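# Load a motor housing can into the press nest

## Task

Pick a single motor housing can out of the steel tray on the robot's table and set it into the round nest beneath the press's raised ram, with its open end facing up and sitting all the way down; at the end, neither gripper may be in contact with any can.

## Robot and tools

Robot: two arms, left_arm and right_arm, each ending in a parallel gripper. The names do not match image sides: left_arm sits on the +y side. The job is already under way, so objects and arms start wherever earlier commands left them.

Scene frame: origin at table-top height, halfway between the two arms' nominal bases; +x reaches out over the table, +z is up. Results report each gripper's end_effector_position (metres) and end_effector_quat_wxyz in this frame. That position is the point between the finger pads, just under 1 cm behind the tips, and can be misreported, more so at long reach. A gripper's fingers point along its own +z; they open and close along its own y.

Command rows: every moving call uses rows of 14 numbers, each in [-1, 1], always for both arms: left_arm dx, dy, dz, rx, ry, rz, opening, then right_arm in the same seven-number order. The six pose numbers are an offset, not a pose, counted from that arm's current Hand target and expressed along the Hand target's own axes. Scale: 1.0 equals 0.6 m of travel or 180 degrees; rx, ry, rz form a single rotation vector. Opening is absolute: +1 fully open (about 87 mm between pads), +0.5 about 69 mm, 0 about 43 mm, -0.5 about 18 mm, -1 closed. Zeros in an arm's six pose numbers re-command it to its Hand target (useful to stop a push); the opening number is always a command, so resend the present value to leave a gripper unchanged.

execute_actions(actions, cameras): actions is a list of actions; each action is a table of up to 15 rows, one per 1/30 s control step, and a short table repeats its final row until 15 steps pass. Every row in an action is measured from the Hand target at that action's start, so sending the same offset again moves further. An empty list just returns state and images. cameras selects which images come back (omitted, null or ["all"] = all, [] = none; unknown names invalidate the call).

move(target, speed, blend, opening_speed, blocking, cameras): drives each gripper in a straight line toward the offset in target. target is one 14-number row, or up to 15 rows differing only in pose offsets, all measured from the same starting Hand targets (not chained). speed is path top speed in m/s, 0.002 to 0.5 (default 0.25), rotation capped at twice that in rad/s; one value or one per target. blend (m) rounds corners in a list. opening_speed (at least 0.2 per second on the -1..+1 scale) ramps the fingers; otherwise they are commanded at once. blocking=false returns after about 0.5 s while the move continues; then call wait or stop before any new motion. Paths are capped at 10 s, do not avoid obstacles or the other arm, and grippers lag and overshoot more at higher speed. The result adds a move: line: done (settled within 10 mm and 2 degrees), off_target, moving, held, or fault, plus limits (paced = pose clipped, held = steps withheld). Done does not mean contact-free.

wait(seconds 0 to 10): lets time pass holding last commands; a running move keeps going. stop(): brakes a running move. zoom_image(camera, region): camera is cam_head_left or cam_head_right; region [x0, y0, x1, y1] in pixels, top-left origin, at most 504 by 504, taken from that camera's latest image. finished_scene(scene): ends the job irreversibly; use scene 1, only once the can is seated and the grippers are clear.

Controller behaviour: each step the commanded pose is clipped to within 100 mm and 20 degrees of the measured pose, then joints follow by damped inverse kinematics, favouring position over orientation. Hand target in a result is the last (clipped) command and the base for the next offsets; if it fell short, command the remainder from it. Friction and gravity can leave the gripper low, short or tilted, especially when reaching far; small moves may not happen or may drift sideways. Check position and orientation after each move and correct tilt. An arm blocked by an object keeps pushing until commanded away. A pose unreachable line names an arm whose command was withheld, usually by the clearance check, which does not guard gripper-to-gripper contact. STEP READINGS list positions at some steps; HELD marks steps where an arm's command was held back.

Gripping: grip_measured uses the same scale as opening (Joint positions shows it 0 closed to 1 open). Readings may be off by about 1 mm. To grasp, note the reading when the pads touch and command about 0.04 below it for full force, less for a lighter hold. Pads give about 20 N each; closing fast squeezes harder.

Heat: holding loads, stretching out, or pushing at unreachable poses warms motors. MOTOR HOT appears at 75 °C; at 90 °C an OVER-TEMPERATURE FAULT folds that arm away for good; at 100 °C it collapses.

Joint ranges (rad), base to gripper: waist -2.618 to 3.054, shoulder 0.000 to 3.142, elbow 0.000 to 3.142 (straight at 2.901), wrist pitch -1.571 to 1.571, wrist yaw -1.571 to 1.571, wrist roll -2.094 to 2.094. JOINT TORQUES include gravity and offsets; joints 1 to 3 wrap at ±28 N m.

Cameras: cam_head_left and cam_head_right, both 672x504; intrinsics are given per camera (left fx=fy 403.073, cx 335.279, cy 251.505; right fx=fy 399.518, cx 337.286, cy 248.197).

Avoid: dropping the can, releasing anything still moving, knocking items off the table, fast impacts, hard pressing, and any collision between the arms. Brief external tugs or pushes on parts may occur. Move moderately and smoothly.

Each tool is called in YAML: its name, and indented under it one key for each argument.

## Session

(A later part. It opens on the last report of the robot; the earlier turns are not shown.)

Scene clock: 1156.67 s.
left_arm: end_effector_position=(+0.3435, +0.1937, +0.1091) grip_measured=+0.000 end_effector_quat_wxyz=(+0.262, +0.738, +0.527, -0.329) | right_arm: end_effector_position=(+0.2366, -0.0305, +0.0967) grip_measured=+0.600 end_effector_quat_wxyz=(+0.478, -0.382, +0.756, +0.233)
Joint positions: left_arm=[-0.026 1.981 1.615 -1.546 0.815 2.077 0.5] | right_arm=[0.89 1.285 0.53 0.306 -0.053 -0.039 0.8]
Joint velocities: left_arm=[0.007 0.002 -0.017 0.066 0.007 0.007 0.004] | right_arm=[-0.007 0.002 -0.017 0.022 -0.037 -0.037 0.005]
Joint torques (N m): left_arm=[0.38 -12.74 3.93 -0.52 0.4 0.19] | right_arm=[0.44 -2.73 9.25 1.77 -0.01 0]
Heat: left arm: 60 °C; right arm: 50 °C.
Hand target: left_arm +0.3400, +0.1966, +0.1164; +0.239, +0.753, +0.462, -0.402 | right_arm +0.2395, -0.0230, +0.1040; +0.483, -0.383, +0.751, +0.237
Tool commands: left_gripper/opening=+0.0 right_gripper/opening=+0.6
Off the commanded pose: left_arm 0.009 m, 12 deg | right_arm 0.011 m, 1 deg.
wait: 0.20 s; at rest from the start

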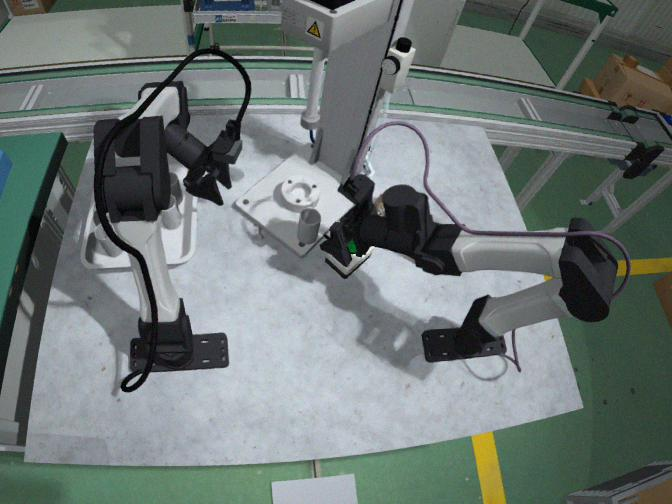

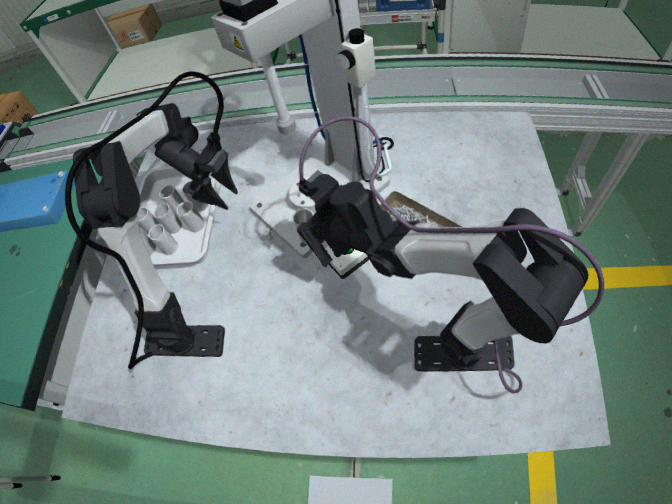

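move:
  target: [0,0,0,0,0,0,0, -0.003,-0.006,0.045,0,0,0,1]
  speed: 0.08

zoom_image:
  camera: "cam_head_left"
  region: [290, 190, 370, 270]

zoom_image:
  camera: "cam_head_right"
  region: [280, 190, 360, 270]

Scene clock: 1163.40 s.
left_arm: end_effector_position=(+0.3435, +0.1937, +0.1091) grip_measured=+0.000 end_effector_quat_wxyz=(+0.262, +0.738, +0.527, -0.329) | right_arm: end_effector_position=(+0.2509, -0.0138, +0.0839) grip_measured=+0.978 end_effector_quat_wxyz=(+0.471, -0.384, +0.760, +0.230)
Joint positions: left_arm=[-0.026 1.981 1.615 -1.546 0.815 2.077 0.5] | right_arm=[0.89 1.421 0.588 0.365 -0.053 -0.039 0.989]
Joint velocities: left_arm=[0.017 -0.007 -0.002 0.051 0.066 -0.037 -0.004] | right_arm=[-0.017 -0.002 -0.002 -0.007 -0.007 0.037 0.013]
Joint torques (N m): left_arm=[0.43 -12.78 4.04 -0.53 0.39 0.17] | right_arm=[-0.43 -3.52 9.05 1.96 -0.1 -0.05]
Heat: left arm: 60 °C; right arm: 50 °C.
Hand target: left_arm +0.3400, +0.1966, +0.1164; +0.239, +0.753, +0.462, -0.402 | right_arm +0.2580, -0.0051, +0.0940; +0.482, -0.383, +0.752, +0.237
Off the commanded pose: left_arm 0.009 m, 12 deg | right_arm 0.015 m, 2 deg.
joint sent to its limit (left arm) — joint 4 (wrist pitch), lower limit; joint 6 (wrist roll), upper limit. The joint targets are off in orientation, not in position.
move: off_target (left_arm, right_arm)

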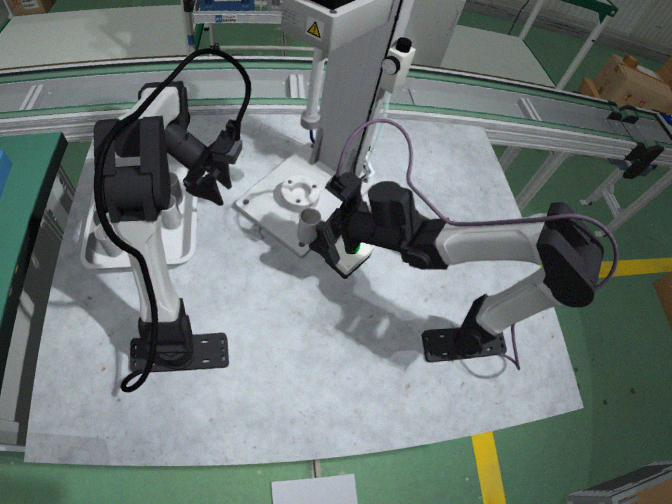

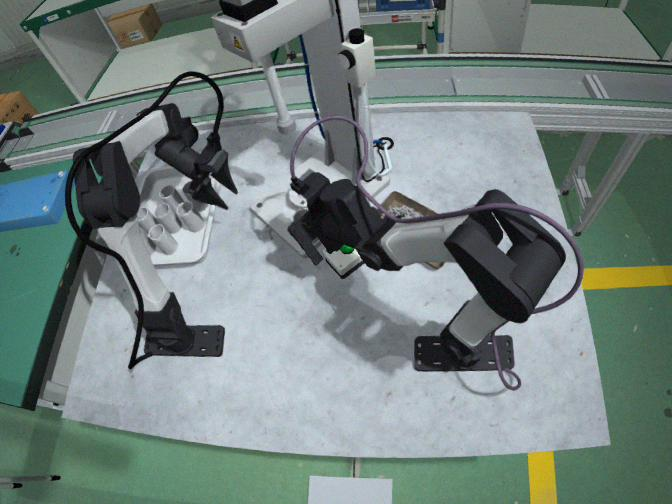

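Scaled by 6.300.

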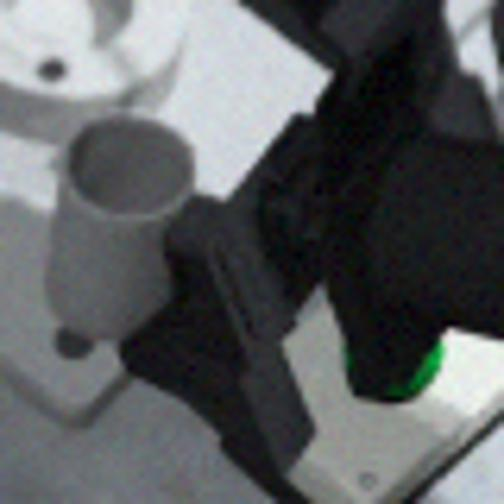

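Scaled by 6.300.

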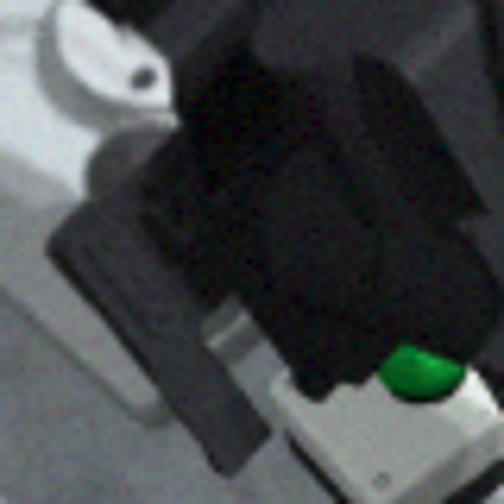

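zoom_image:
  camera: "cam_head_left"
  region: [295, 200, 345, 250]

zoom_image:
  camera: "cam_head_right"
  region: [280, 200, 330, 250]

Scaled by 10.080.

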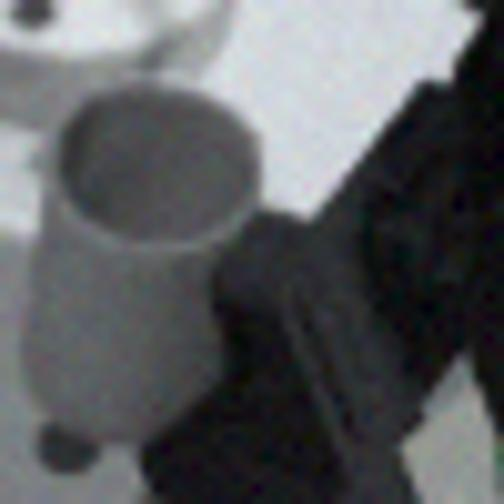

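Scaled by 10.080.

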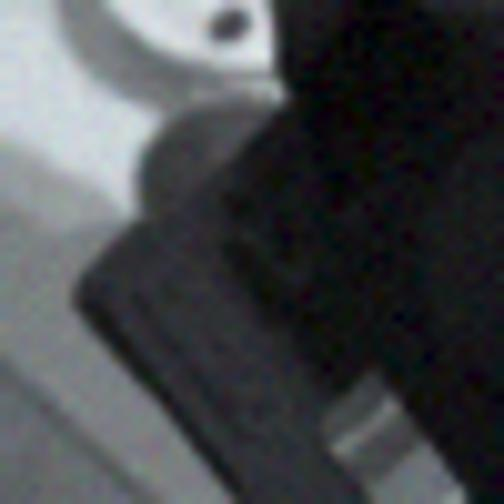

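move:
  target: [0,0,0,0,0,0,0, -0.01,0,-0.04,0,0,0,0.1]
  speed: 0.08
  cameras: ["cam_head_left","cam_head_right"]

zoom_image:
  camera: "cam_head_left"
  region: [290, 170, 390, 270]

zoom_image:
  camera: "cam_head_right"
  region: [270, 170, 370, 270]

move:
  target: [0,0,0,0,0,0,0, 0,0,0,0,0,0,1]
  speed: 0.08
  cameras: ["cam_head_left","cam_head_right"]

zoom_image:
  camera: "cam_head_left"
  region: [290, 170, 390, 270]

zoom_image:
  camera: "cam_head_right"
  region: [270, 170, 370, 270]

Scene clock: 1184.50 s.
left_arm: end_effector_position=(+0.3435, +0.1937, +0.1091) grip_measured=+0.000 end_effector_quat_wxyz=(+0.262, +0.738, +0.527, -0.329) | right_arm: end_effector_position=(+0.2444, -0.0213, +0.0988) grip_measured=+0.100 end_effector_quat_wxyz=(+0.473, -0.383, +0.759, +0.231)
Joint positions: left_arm=[-0.026 1.981 1.615 -1.546 0.815 2.077 0.5] | right_arm=[0.89 1.337 0.588 0.286 -0.053 -0.039 0.55]
Joint velocities: left_arm=[0.002 -0.002 0.007 0.051 0.154 0.022 0.004] | right_arm=[0.002 0.002 -0.002 -0.007 -0.007 -0.022 -0.001]
Joint torques (N m): left_arm=[0.46 -12.71 3.93 -0.52 0.41 0.17] | right_arm=[-0.75 -6 7.53 1.77 -0.13 -0.07]
Heat: left arm: 60 °C; right arm: 52 °C.
Hand target: left_arm +0.3400, +0.1966, +0.1164; +0.239, +0.753, +0.462, -0.402 | right_arm +0.2460, -0.0204, +0.1098; +0.483, -0.383, +0.751, +0.237
Off the commanded pose: left_arm 0.009 m, 12 deg | right_arm 0.011 m, 2 deg.
joint sent to its limit (left arm) — joint 4 (wrist pitch), lower limit; joint 6 (wrist roll), upper limit. The joint targets are off in orientation, not in position.
move: off_target (left_arm, right_arm)

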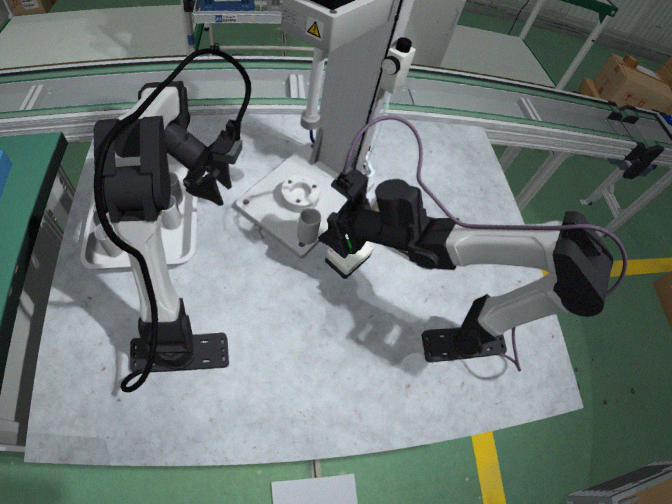

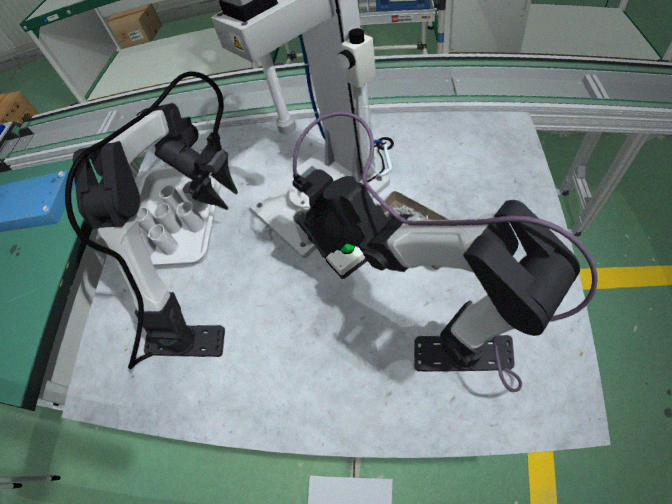

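Scaled by 5.040.

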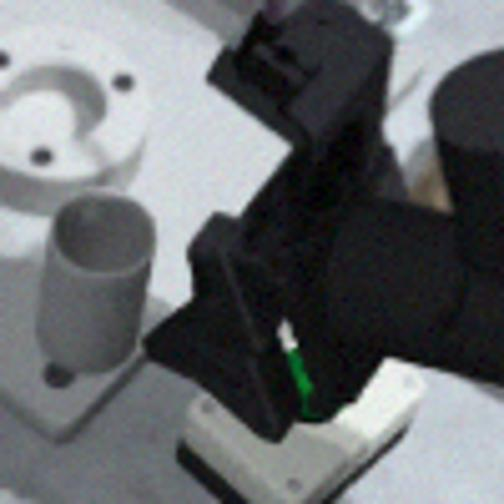

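Scaled by 5.040.

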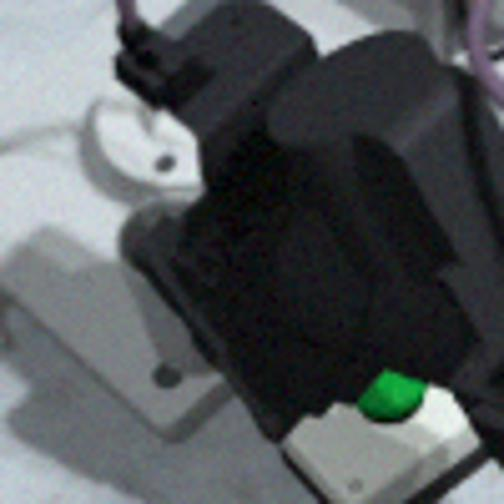

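Scene clock: 1186.07 s.
left_arm: end_effector_position=(+0.3435, +0.1937, +0.1091) grip_measured=+0.000 end_effector_quat_wxyz=(+0.262, +0.738, +0.527, -0.329) | right_arm: end_effector_position=(+0.2443, -0.0214, +0.0987) grip_measured=+0.978 end_effector_quat_wxyz=(+0.473, -0.383, +0.759, +0.231)
Joint positions: left_arm=[-0.026 1.981 1.615 -1.546 0.815 2.077 0.5] | right_arm=[0.89 1.337 0.588 0.285 -0.053 -0.039 0.989]
Joint velocities: left_arm=[-0.012 0.007 0.007 0.007 -0.022 -0.037 0.006] | right_arm=[-0.002 0.002 -0.012 0.007 -0.007 -0.022 0.008]
Joint torques (N m): left_arm=[0.44 -12.74 3.96 -0.53 0.41 0.19] | right_arm=[-0.76 -6 7.53 1.76 -0.13 -0.07]
Heat: left arm: 60 °C; right arm: 52 °C.
Hand target: left_arm +0.3400, +0.1966, +0.1164; +0.239, +0.753, +0.462, -0.402 | right_arm +0.2460, -0.0204, +0.1098; +0.483, -0.383, +0.751, +0.237
Off the commanded pose: left_arm 0.009 m, 12 deg | right_arm 0.011 m, 2 deg.
joint sent to its limit (left arm) — joint 4 (wrist pitch), lower limit; joint 6 (wrist roll), upper limit. The joint targets are off in orientation, not in position.
move: off_target (left_arm, right_arm)

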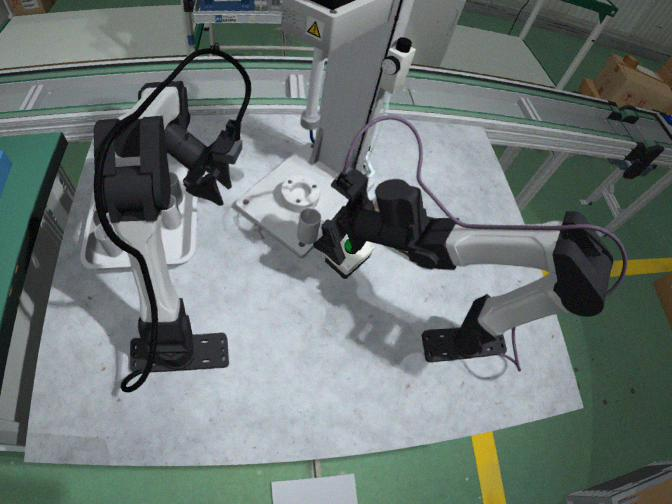

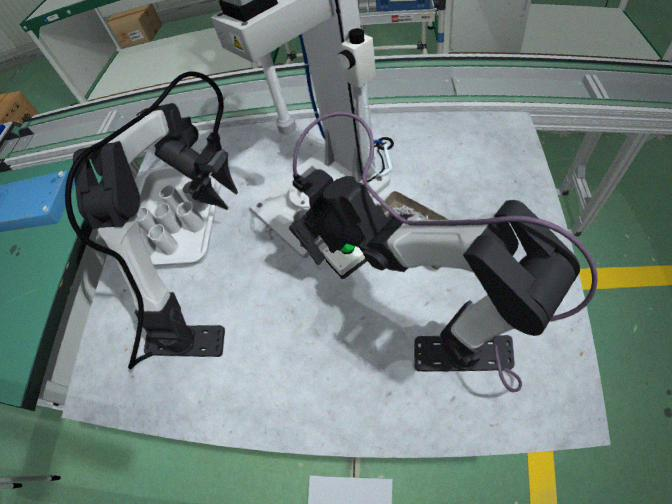

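Scaled by 5.040.

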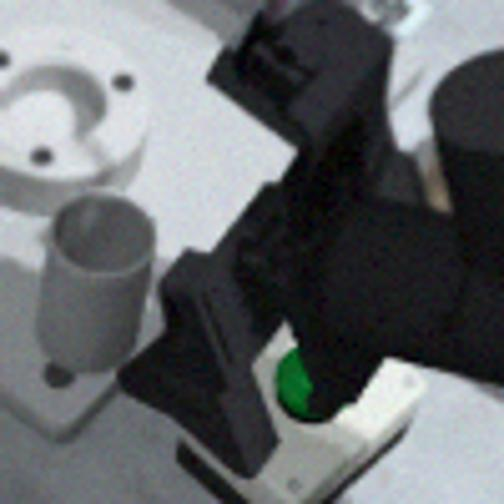

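Scaled by 5.040.

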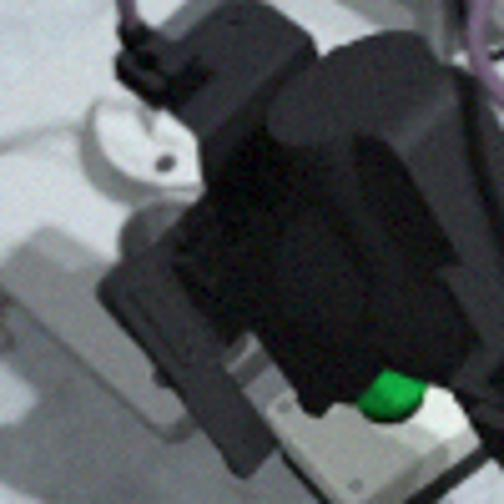

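move:
  target: [0,0,0,0,0,0,0, 0,0,0.055,0,0,0,1]
  speed: 0.06
  cameras: ["cam_head_left","cam_head_right"]

zoom_image:
  camera: "cam_head_left"
  region: [290, 190, 370, 270]

zoom_image:
  camera: "cam_head_right"
  region: [270, 190, 350, 270]

Scene clock: 1193.60 s.
left_arm: end_effector_position=(+0.3435, +0.1937, +0.1091) grip_measured=+0.000 end_effector_quat_wxyz=(+0.262, +0.738, +0.527, -0.329) | right_arm: end_effector_position=(+0.2578, -0.0057, +0.0857) grip_measured=+0.978 end_effector_quat_wxyz=(+0.471, -0.384, +0.760, +0.230)
Joint positions: left_arm=[-0.026 1.981 1.615 -1.546 0.815 2.077 0.5] | right_arm=[0.89 1.461 0.63 0.363 -0.053 -0.039 0.989]
Joint velocities: left_arm=[-0.002 -0.007 -0.007 0.007 0.022 0.022 -0.006] | right_arm=[-0.017 0.007 -0.002 -0.051 -0.022 -0.037 -0.018]
Joint torques (N m): left_arm=[0.42 -12.79 4 -0.52 0.37 0.15] | right_arm=[-0.21 -3.84 9.06 1.95 -0.08 -0.04]
Heat: left arm: 60 °C; right arm: 52 °C.
Hand target: left_arm +0.3400, +0.1966, +0.1164; +0.239, +0.753, +0.462, -0.402 | right_arm +0.2644, +0.0034, +0.0956; +0.482, -0.383, +0.752, +0.237
Off the commanded pose: left_arm 0.009 m, 12 deg | right_arm 0.015 m, 2 deg.
joint sent to its limit (left arm) — joint 4 (wrist pitch), lower limit; joint 6 (wrist roll), upper limit. The joint targets are off in orientation, not in position.
move: off_target (left_arm, right_arm)

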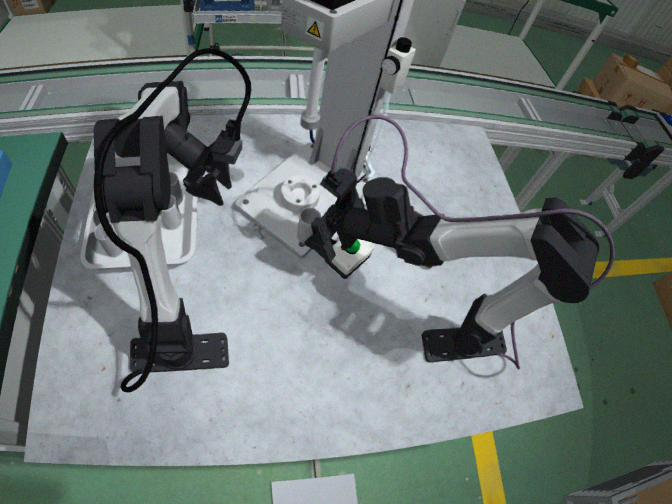

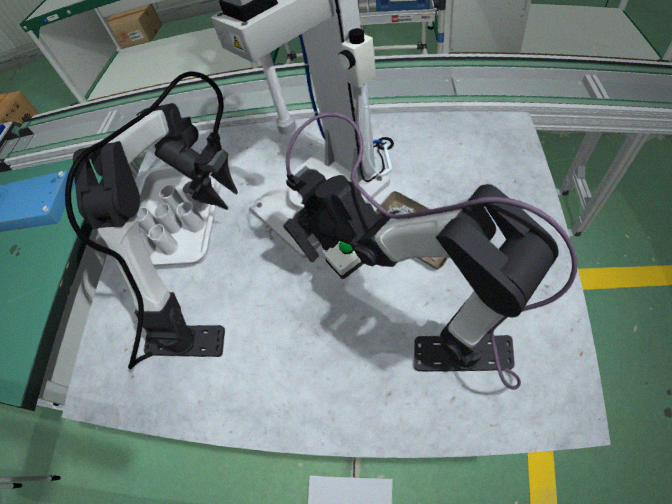

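Scaled by 6.300.

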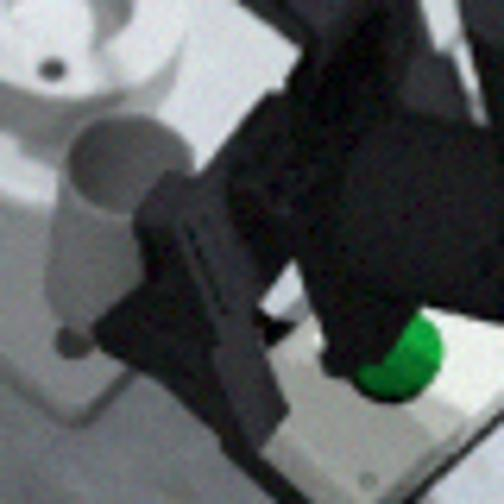

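Scaled by 6.300.

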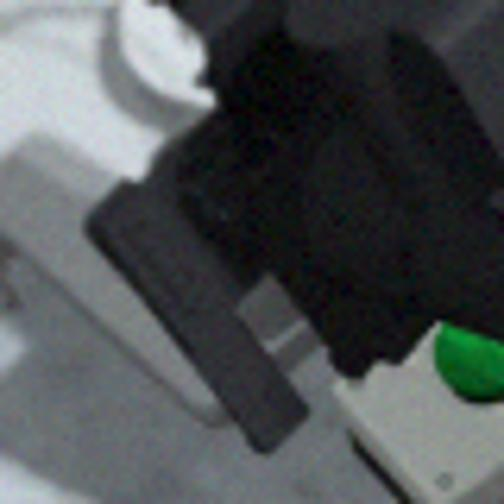

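move:
  target: [0,0,0,0,0,0,0, -0.003,-0.007,0.03,0,0,0,1]
  speed: 0.05
  cameras: ["cam_head_left","cam_head_right"]

zoom_image:
  camera: "cam_head_left"
  region: [290, 190, 370, 270]

zoom_image:
  camera: "cam_head_right"
  region: [270, 190, 350, 270]

Scene clock: 1200.27 s.
left_arm: end_effector_position=(+0.3435, +0.1937, +0.1091) grip_measured=+0.000 end_effector_quat_wxyz=(+0.262, +0.738, +0.527, -0.329) | right_arm: end_effector_position=(+0.2697, +0.0070, +0.0802) grip_measured=+0.978 end_effector_quat_wxyz=(+0.471, -0.384, +0.760, +0.230)
Joint positions: left_arm=[-0.026 1.981 1.615 -1.546 0.815 2.077 0.5] | right_arm=[0.887 1.545 0.68 0.397 -0.055 -0.041 0.989]
Joint velocities: left_arm=[0.012 0.032 -0.007 0.007 -0.022 0.022 -0.009] | right_arm=[0.002 -0.002 -0.012 0.022 0.037 0.066 -0.013]
Joint torques (N m): left_arm=[0.44 -12.7 3.97 -0.54 0.4 0.16] | right_arm=[-0.96 -4.42 8.91 1.97 -0.15 -0.08]
Heat: left arm: 60 °C; right arm: 52 °C.
Hand target: left_arm +0.3400, +0.1966, +0.1164; +0.239, +0.753, +0.462, -0.402 | right_arm +0.2782, +0.0145, +0.0897; +0.483, -0.383, +0.751, +0.237
Off the commanded pose: left_arm 0.009 m, 12 deg | right_arm 0.015 m, 2 deg.
joint sent to its limit (left arm) — joint 4 (wrist pitch), lower limit; joint 6 (wrist roll), upper limit. The joint targets are off in orientation, not in position.
move: off_target (left_arm, right_arm)

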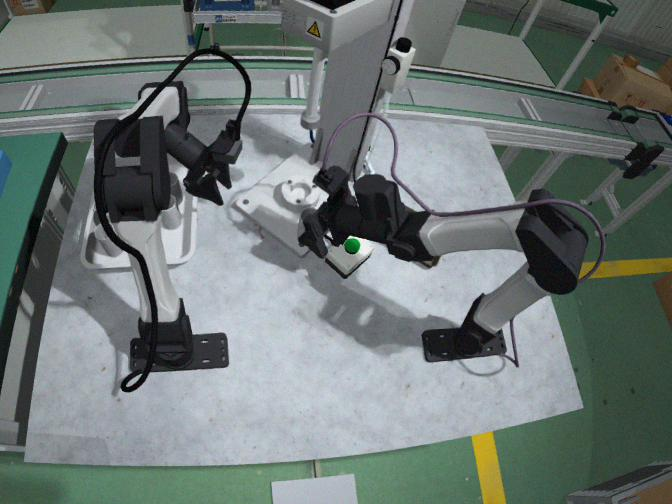

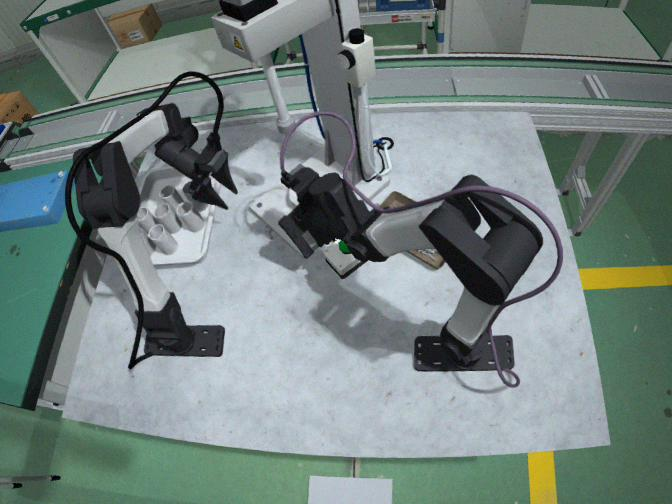

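Scaled by 6.300.

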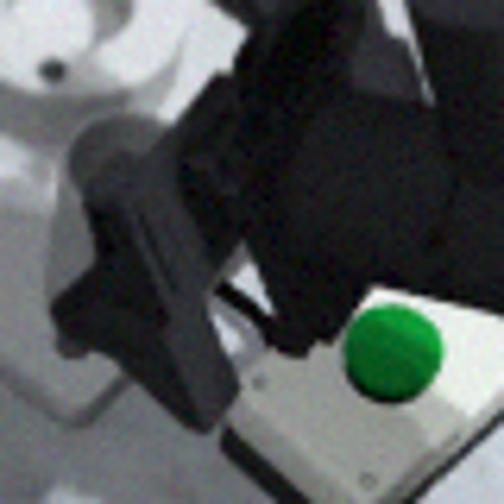

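Scaled by 6.300.

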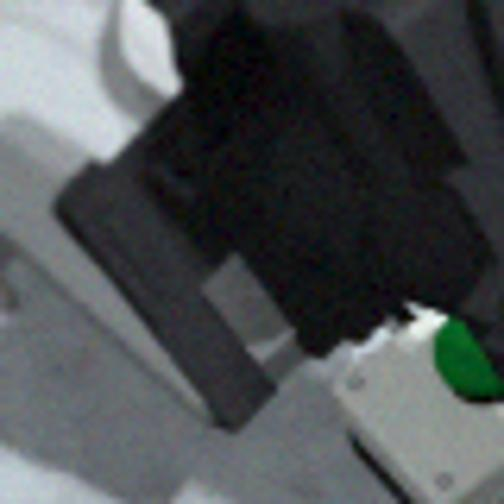

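move:
  target: [0,0,0,0,0,0,0, 0.002,0,0.025,0,0,0,1]
  speed: 0.05
  cameras: ["cam_head_left","cam_head_right"]

zoom_image:
  camera: "cam_head_left"
  region: [280, 190, 360, 270]

zoom_image:
  camera: "cam_head_right"
  region: [270, 190, 350, 270]

Scene clock: 1206.00 s.
left_arm: end_effector_position=(+0.3435, +0.1937, +0.1091) grip_measured=+0.000 end_effector_quat_wxyz=(+0.262, +0.738, +0.527, -0.329) | right_arm: end_effector_position=(+0.2784, +0.0171, +0.0735) grip_measured=+0.978 end_effector_quat_wxyz=(+0.471, -0.383, +0.760, +0.230)
Joint positions: left_arm=[-0.026 1.981 1.615 -1.546 0.815 2.077 0.5] | right_arm=[0.887 1.615 0.716 0.432 -0.055 -0.041 0.989]
Joint velocities: left_arm=[-0.007 0.002 0.007 -0.022 -0.066 -0.066 -0.006] | right_arm=[0.012 -0.012 0.002 0.022 0.007 -0.022 -0.029]
Joint torques (N m): left_arm=[0.34 -12.77 3.95 -0.54 0.42 0.17] | right_arm=[-0.73 -4.85 8.77 1.95 -0.13 -0.07]
Heat: left arm: 60 °C; right arm: 52 °C.
Hand target: left_arm +0.3400, +0.1966, +0.1164; +0.239, +0.753, +0.462, -0.402 | right_arm +0.2863, +0.0249, +0.0822; +0.483, -0.383, +0.751, +0.237
Off the commanded pose: left_arm 0.009 m, 12 deg | right_arm 0.014 m, 2 deg.
joint sent to its limit (left arm) — joint 4 (wrist pitch), lower limit; joint 6 (wrist roll), upper limit. The joint targets are off in orientation, not in position.
move: off_target (left_arm, right_arm)

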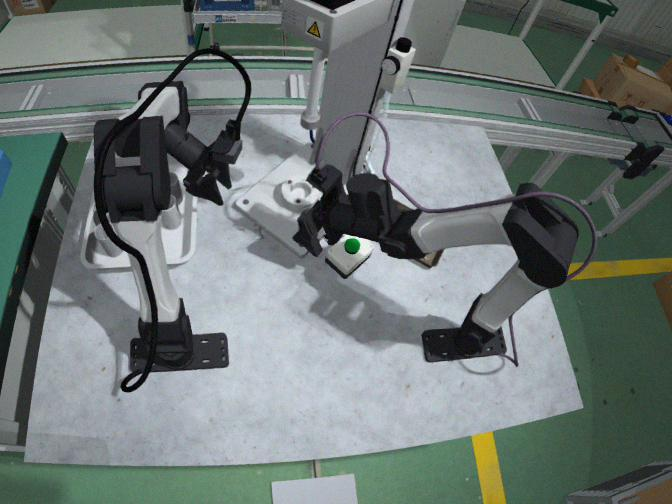

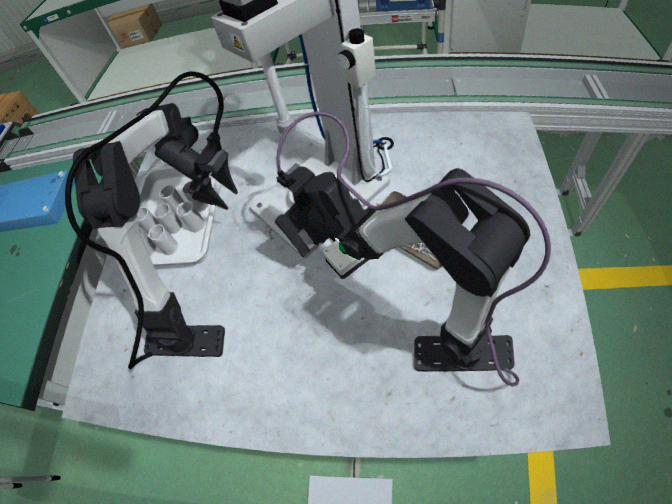

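Scaled by 6.300.

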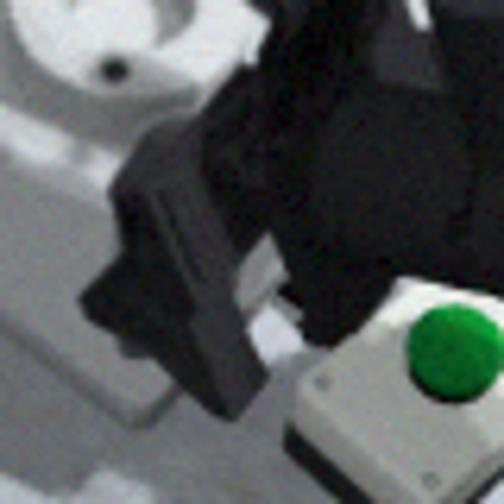

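Scaled by 6.300.

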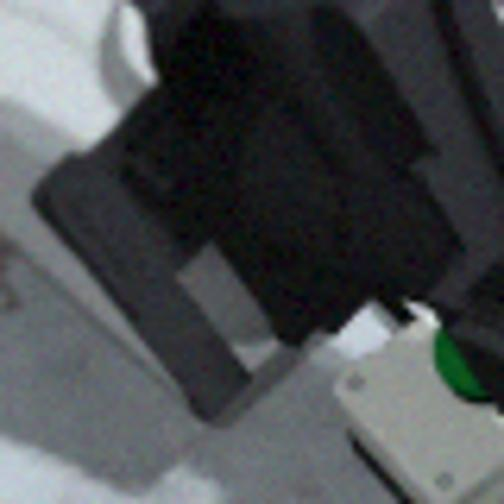

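move:
  target: [0,0,0,0,0,0,0, -0.005,0,0.0,0,0,0,-0.13]
  opening_speed: 0.4
  speed: 0.03

zoom_image:
  camera: "cam_head_left"
  region: [270, 180, 350, 260]

zoom_image:
  camera: "cam_head_right"
  region: [270, 180, 350, 260]

Scene clock: 1213.30 s.
left_arm: end_effector_position=(+0.3435, +0.1937, +0.1091) grip_measured=+0.000 end_effector_quat_wxyz=(+0.262, +0.738, +0.527, -0.329) | right_arm: end_effector_position=(+0.2804, +0.0201, +0.0783) grip_measured=+0.001 end_effector_quat_wxyz=(+0.476, -0.383, +0.757, +0.233)
Joint positions: left_arm=[-0.026 1.981 1.615 -1.546 0.815 2.077 0.5] | right_arm=[0.887 1.615 0.727 0.433 -0.058 -0.041 0.501]
Joint velocities: left_arm=[-0.002 -0.012 -0.007 0.022 -0.037 -0.022 0.009] | right_arm=[-0.002 -0.002 0.012 0.051 -0.066 0.037 -0.006]
Joint torques (N m): left_arm=[0.38 -12.83 3.82 -0.53 0.39 0.16] | right_arm=[-0.7 -5.04 8.77 1.82 -0.1 -0.06]
Heat: left arm: 60 °C; right arm: 51 °C.
Hand target: left_arm +0.3400, +0.1966, +0.1164; +0.239, +0.753, +0.462, -0.402 | right_arm +0.2870, +0.0259, +0.0849; +0.483, -0.383, +0.751, +0.237
Off the commanded pose: left_arm 0.009 m, 12 deg | right_arm 0.011 m, 1 deg.
joint sent to its limit (left arm) — joint 4 (wrist pitch), lower limit; joint 6 (wrist roll), upper limit. The joint targets are off in orientation, not in position.
move: off_target (left_arm, right_arm)

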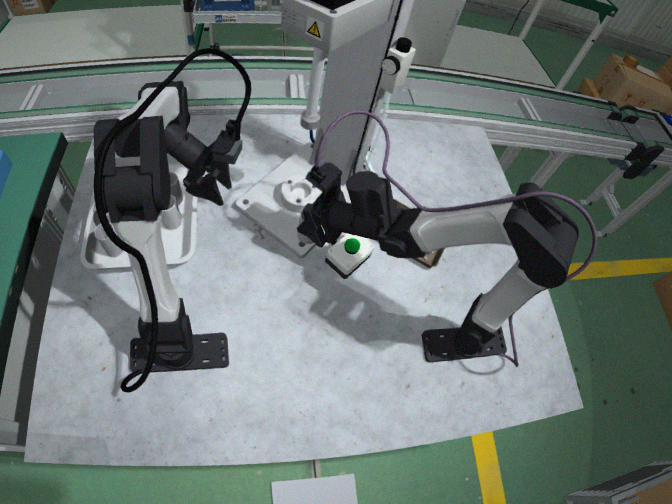

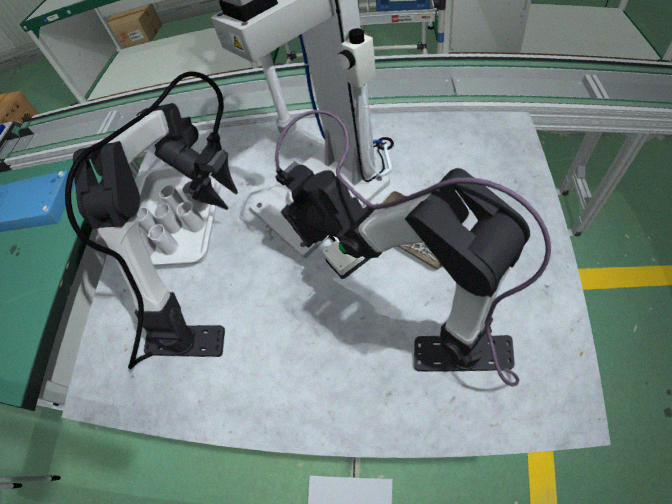

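Scaled by 6.300.

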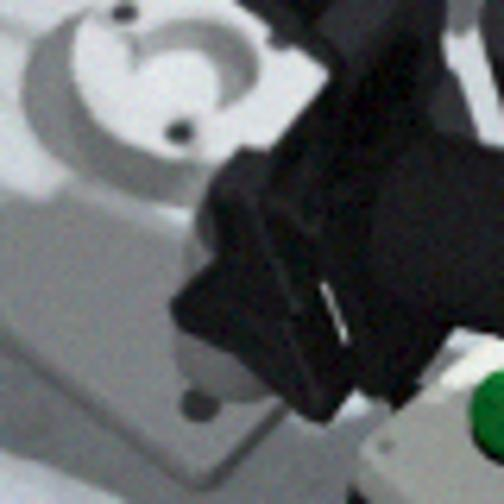

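Scaled by 6.300.

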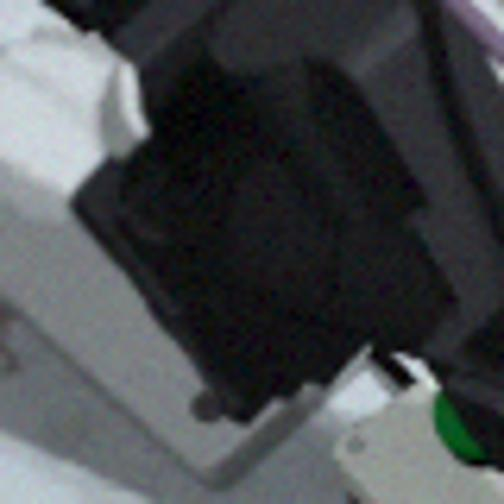

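move:
  target: [0,0,0,0,0,0,0, -0.095,0,-0.042,0,0,0,-0.13]
  speed: 0.05

zoom_image:
  camera: "cam_head_left"
  region: [260, 160, 360, 260]

zoom_image:
  camera: "cam_head_right"
  region: [250, 160, 350, 260]

Scene clock: 1218.63 s.
left_arm: end_effector_position=(+0.3435, +0.1937, +0.1091) grip_measured=+0.000 end_effector_quat_wxyz=(+0.262, +0.738, +0.527, -0.329) | right_arm: end_effector_position=(+0.2782, +0.0175, +0.1101) grip_measured=+0.001 end_effector_quat_wxyz=(+0.444, -0.391, +0.775, +0.220)
Joint positions: left_arm=[-0.026 1.981 1.615 -1.546 0.815 2.077 0.5] | right_arm=[0.887 1.541 0.874 0.134 -0.058 -0.041 0.501]
Joint velocities: left_arm=[-0.007 -0.012 -0.017 -0.037 0.007 -0.007 0.004] | right_arm=[0.007 0.002 0.022 0.007 0.066 -0.022 -0.004]
Joint torques (N m): left_arm=[0.32 -12.68 3.92 -0.57 0.41 0.16] | right_arm=[-0.44 -9.39 9.96 1.95 -0.08 -0.05]
Heat: left arm: 60 °C; right arm: 51 °C.
Hand target: left_arm +0.3400, +0.1966, +0.1164; +0.239, +0.753, +0.462, -0.402 | right_arm +0.2868, +0.0269, +0.1474; +0.482, -0.383, +0.751, +0.237
Off the commanded pose: left_arm 0.009 m, 12 deg | right_arm 0.039 m, 6 deg.
joint sent to its limit (left arm) — joint 4 (wrist pitch), lower limit; joint 6 (wrist roll), upper limit. The joint targets are off in orientation, not in position.
move: off_target (left_arm, right_arm)

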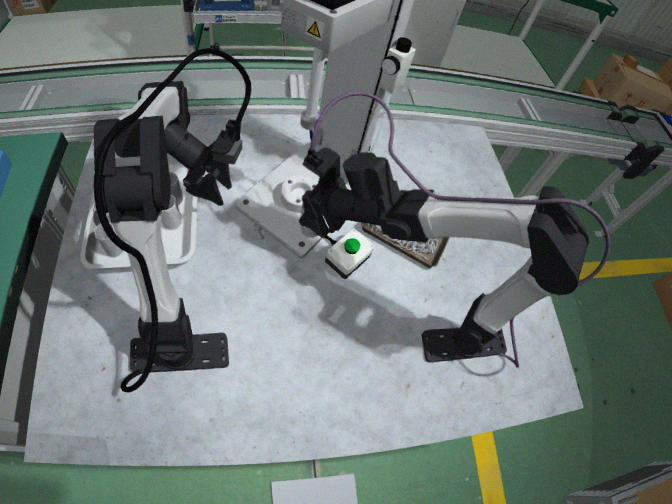

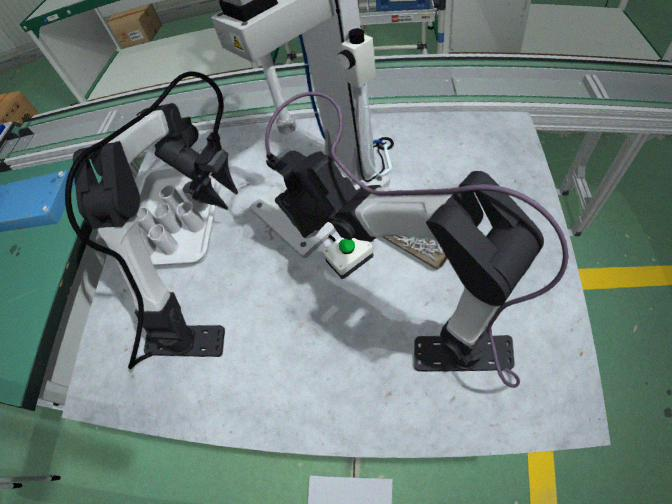

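Scaled by 5.040.

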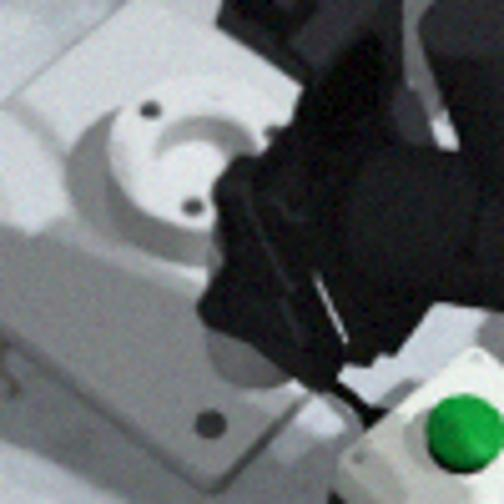

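Scaled by 5.040.

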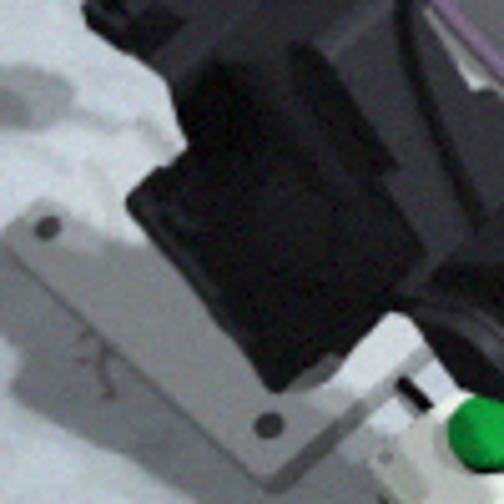

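move:
  target: [0,0,0,0,0,0,0, 0,0,0,0,0,0,-0.13]
  speed: 0.05
  cameras: []

move:
  target: [0,0,0,0,0,0,0, 0,0,0,0,0,0,-0.13]
  speed: 0.05
  cameras: []

Scene clock: 1224.93 s.
left_arm: end_effector_position=(+0.3435, +0.1937, +0.1091) grip_measured=+0.000 end_effector_quat_wxyz=(+0.262, +0.738, +0.527, -0.329) | right_arm: end_effector_position=(+0.2782, +0.0175, +0.1100) grip_measured=+0.001 end_effector_quat_wxyz=(+0.444, -0.391, +0.776, +0.220)
Joint positions: left_arm=[-0.026 1.981 1.615 -1.546 0.815 2.077 0.5] | right_arm=[0.887 1.541 0.874 0.133 -0.058 -0.041 0.501]
Joint velocities: left_arm=[-0.017 -0.007 0.007 -0.022 -0.007 -0.051 -0.004] | right_arm=[0.002 -0.007 -0.017 -0.007 0.022 0.022 -0.001]
Joint torques (N m): left_arm=[0.43 -12.81 3.92 -0.53 0.38 0.19] | right_arm=[-0.44 -9.42 9.95 1.95 -0.08 -0.05]
Heat: left arm: 60 °C; right arm: 51 °C.
Hand target: left_arm +0.3400, +0.1966, +0.1164; +0.239, +0.753, +0.462, -0.402 | right_arm +0.2868, +0.0269, +0.1475; +0.482, -0.383, +0.751, +0.237
Off the commanded pose: left_arm 0.009 m, 12 deg | right_arm 0.040 m, 6 deg.
joint sent to its limit (left arm) — joint 4 (wrist pitch), lower limit; joint 6 (wrist roll), upper limit. The joint targets are off in orientation, not in position.
move: off_target (left_arm, right_arm)
No camera images: "cameras" was empty.

Scene clock: 1227.30 s.
left_arm: end_effector_position=(+0.3435, +0.1937, +0.1091) grip_measured=+0.000 end_effector_quat_wxyz=(+0.262, +0.738, +0.527, -0.329) | right_arm: end_effector_position=(+0.2781, +0.0174, +0.1099) grip_measured=+0.001 end_effector_quat_wxyz=(+0.444, -0.391, +0.776, +0.220)
Joint positions: left_arm=[-0.026 1.981 1.615 -1.546 0.815 2.077 0.5] | right_arm=[0.887 1.541 0.874 0.133 -0.058 -0.041 0.501]
Joint velocities: left_arm=[-0.027 0.007 -0.002 -0.022 -0.081 0.037 -0.001] | right_arm=[0.007 -0.002 -0.002 -0.095 -0.007 -0.022 0.013]
Joint torques (N m): left_arm=[0.44 -12.78 3.97 -0.54 0.39 0.18] | right_arm=[-0.44 -9.42 9.95 1.95 -0.08 -0.05]
Heat: left arm: 60 °C; right arm: 52 °C.
Hand target: left_arm +0.3400, +0.1966, +0.1164; +0.239, +0.753, +0.462, -0.402 | right_arm +0.2868, +0.0269, +0.1474; +0.482, -0.383, +0.752, +0.237
Off the commanded pose: left_arm 0.009 m, 12 deg | right_arm 0.040 m, 6 deg.
joint sent to its limit (left arm) — joint 4 (wrist pitch), lower limit; joint 6 (wrist roll), upper limit. The joint targets are off in orientation, not in position.
move: off_target (left_arm, right_arm)
No camera images: "cameras" was empty.

move:
  target: [0,0,0,0,0,0,0, -0.05,0,-0.03,0,0,0,-0.13]
  speed: 0.05
  cameras: []

Scene clock: 1230.93 s.
left_arm: end_effector_position=(+0.3435, +0.1937, +0.1091) grip_measured=+0.000 end_effector_quat_wxyz=(+0.262, +0.738, +0.527, -0.329) | right_arm: end_effector_position=(+0.2772, +0.0163, +0.1445) grip_measured=+0.001 end_effector_quat_wxyz=(+0.444, -0.391, +0.776, +0.220)
Joint positions: left_arm=[-0.026 1.981 1.615 -1.546 0.815 2.077 0.5] | right_arm=[0.887 1.486 0.968 -0.016 -0.058 -0.041 0.501]
Joint velocities: left_arm=[-0.012 0.022 -0.002 0.022 -0.081 -0.022 0.009] | right_arm=[-0.027 -0.002 -0.007 0.007 -0.022 -0.022 0.001]
Joint torques (N m): left_arm=[0.42 -12.75 3.78 -0.56 0.4 0.14] | right_arm=[-0.4 -9.11 10.35 1.95 -0.07 -0.05]
Heat: left arm: 60 °C; right arm: 52 °C.
Hand target: left_arm +0.3400, +0.1966, +0.1164; +0.239, +0.753, +0.462, -0.402 | right_arm +0.2841, +0.0241, +0.1825; +0.483, -0.383, +0.751, +0.237
Off the commanded pose: left_arm 0.009 m, 12 deg | right_arm 0.039 m, 6 deg.
joint sent to its limit (left arm) — joint 4 (wrist pitch), lower limit; joint 6 (wrist roll), upper limit. The joint targets are off in orientation, not in position.
move: off_target (left_arm, right_arm)
No camera images: "cameras" was empty.

move:
  target: [0,0,0,0,0,0,0, 0,0,0,0,-0.033,0,-0.13]
  speed: 0.1

zoom_image:
  camera: "cam_head_left"
  region: [260, 140, 360, 240]

Scene clock: 1236.50 s.
left_arm: end_effector_position=(+0.3435, +0.1937, +0.1091) grip_measured=+0.000 end_effector_quat_wxyz=(+0.262, +0.738, +0.527, -0.329) | right_arm: end_effector_position=(+0.2817, +0.0216, +0.1565) grip_measured=+0.001 end_effector_quat_wxyz=(+0.491, -0.379, +0.747, +0.240)
Joint positions: left_arm=[-0.026 1.981 1.615 -1.546 0.815 2.077 0.5] | right_arm=[0.887 1.458 0.892 0.151 -0.058 -0.041 0.501]
Joint velocities: left_arm=[0.007 0.007 -0.027 0.051 -0.022 0.081 0.009] | right_arm=[0.002 -0.007 -0.007 0.022 -0.007 0.037 -0.004]
Joint torques (N m): left_arm=[0.47 -12.71 3.99 -0.53 0.4 0.19] | right_arm=[-0.64 -8.81 7.28 2.24 -0.13 0]
Heat: left arm: 61 °C; right arm: 52 °C.
Hand target: left_arm +0.3400, +0.1966, +0.1164; +0.239, +0.753, +0.462, -0.402 | right_arm +0.2842, +0.0242, +0.1824; +0.521, -0.370, +0.725, +0.256
Off the commanded pose: left_arm 0.009 m, 12 deg | right_arm 0.026 m, 5 deg.
joint sent to its limit (left arm) — joint 4 (wrist pitch), lower limit; joint 6 (wrist roll), upper limit. The joint targets are off in orientation, not in position.
move: off_target (left_arm, right_arm)

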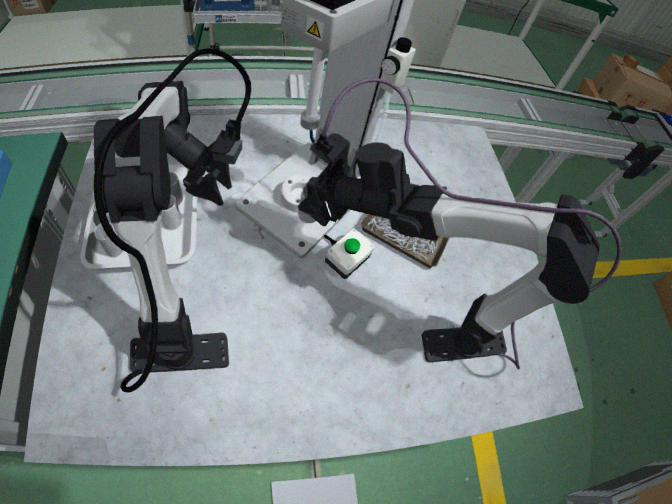

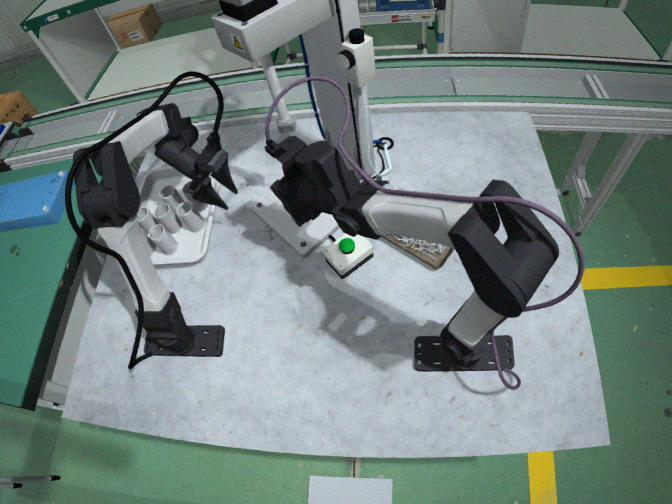

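Scaled by 5.040.

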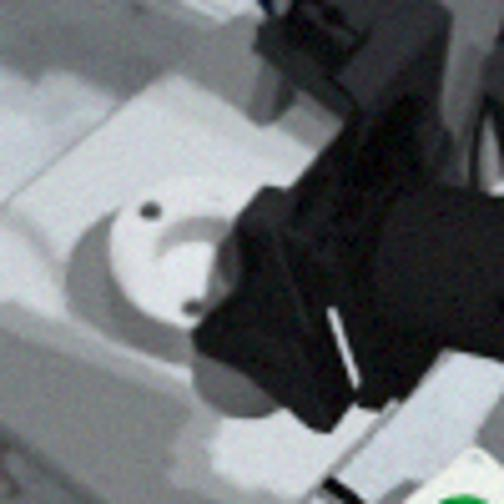

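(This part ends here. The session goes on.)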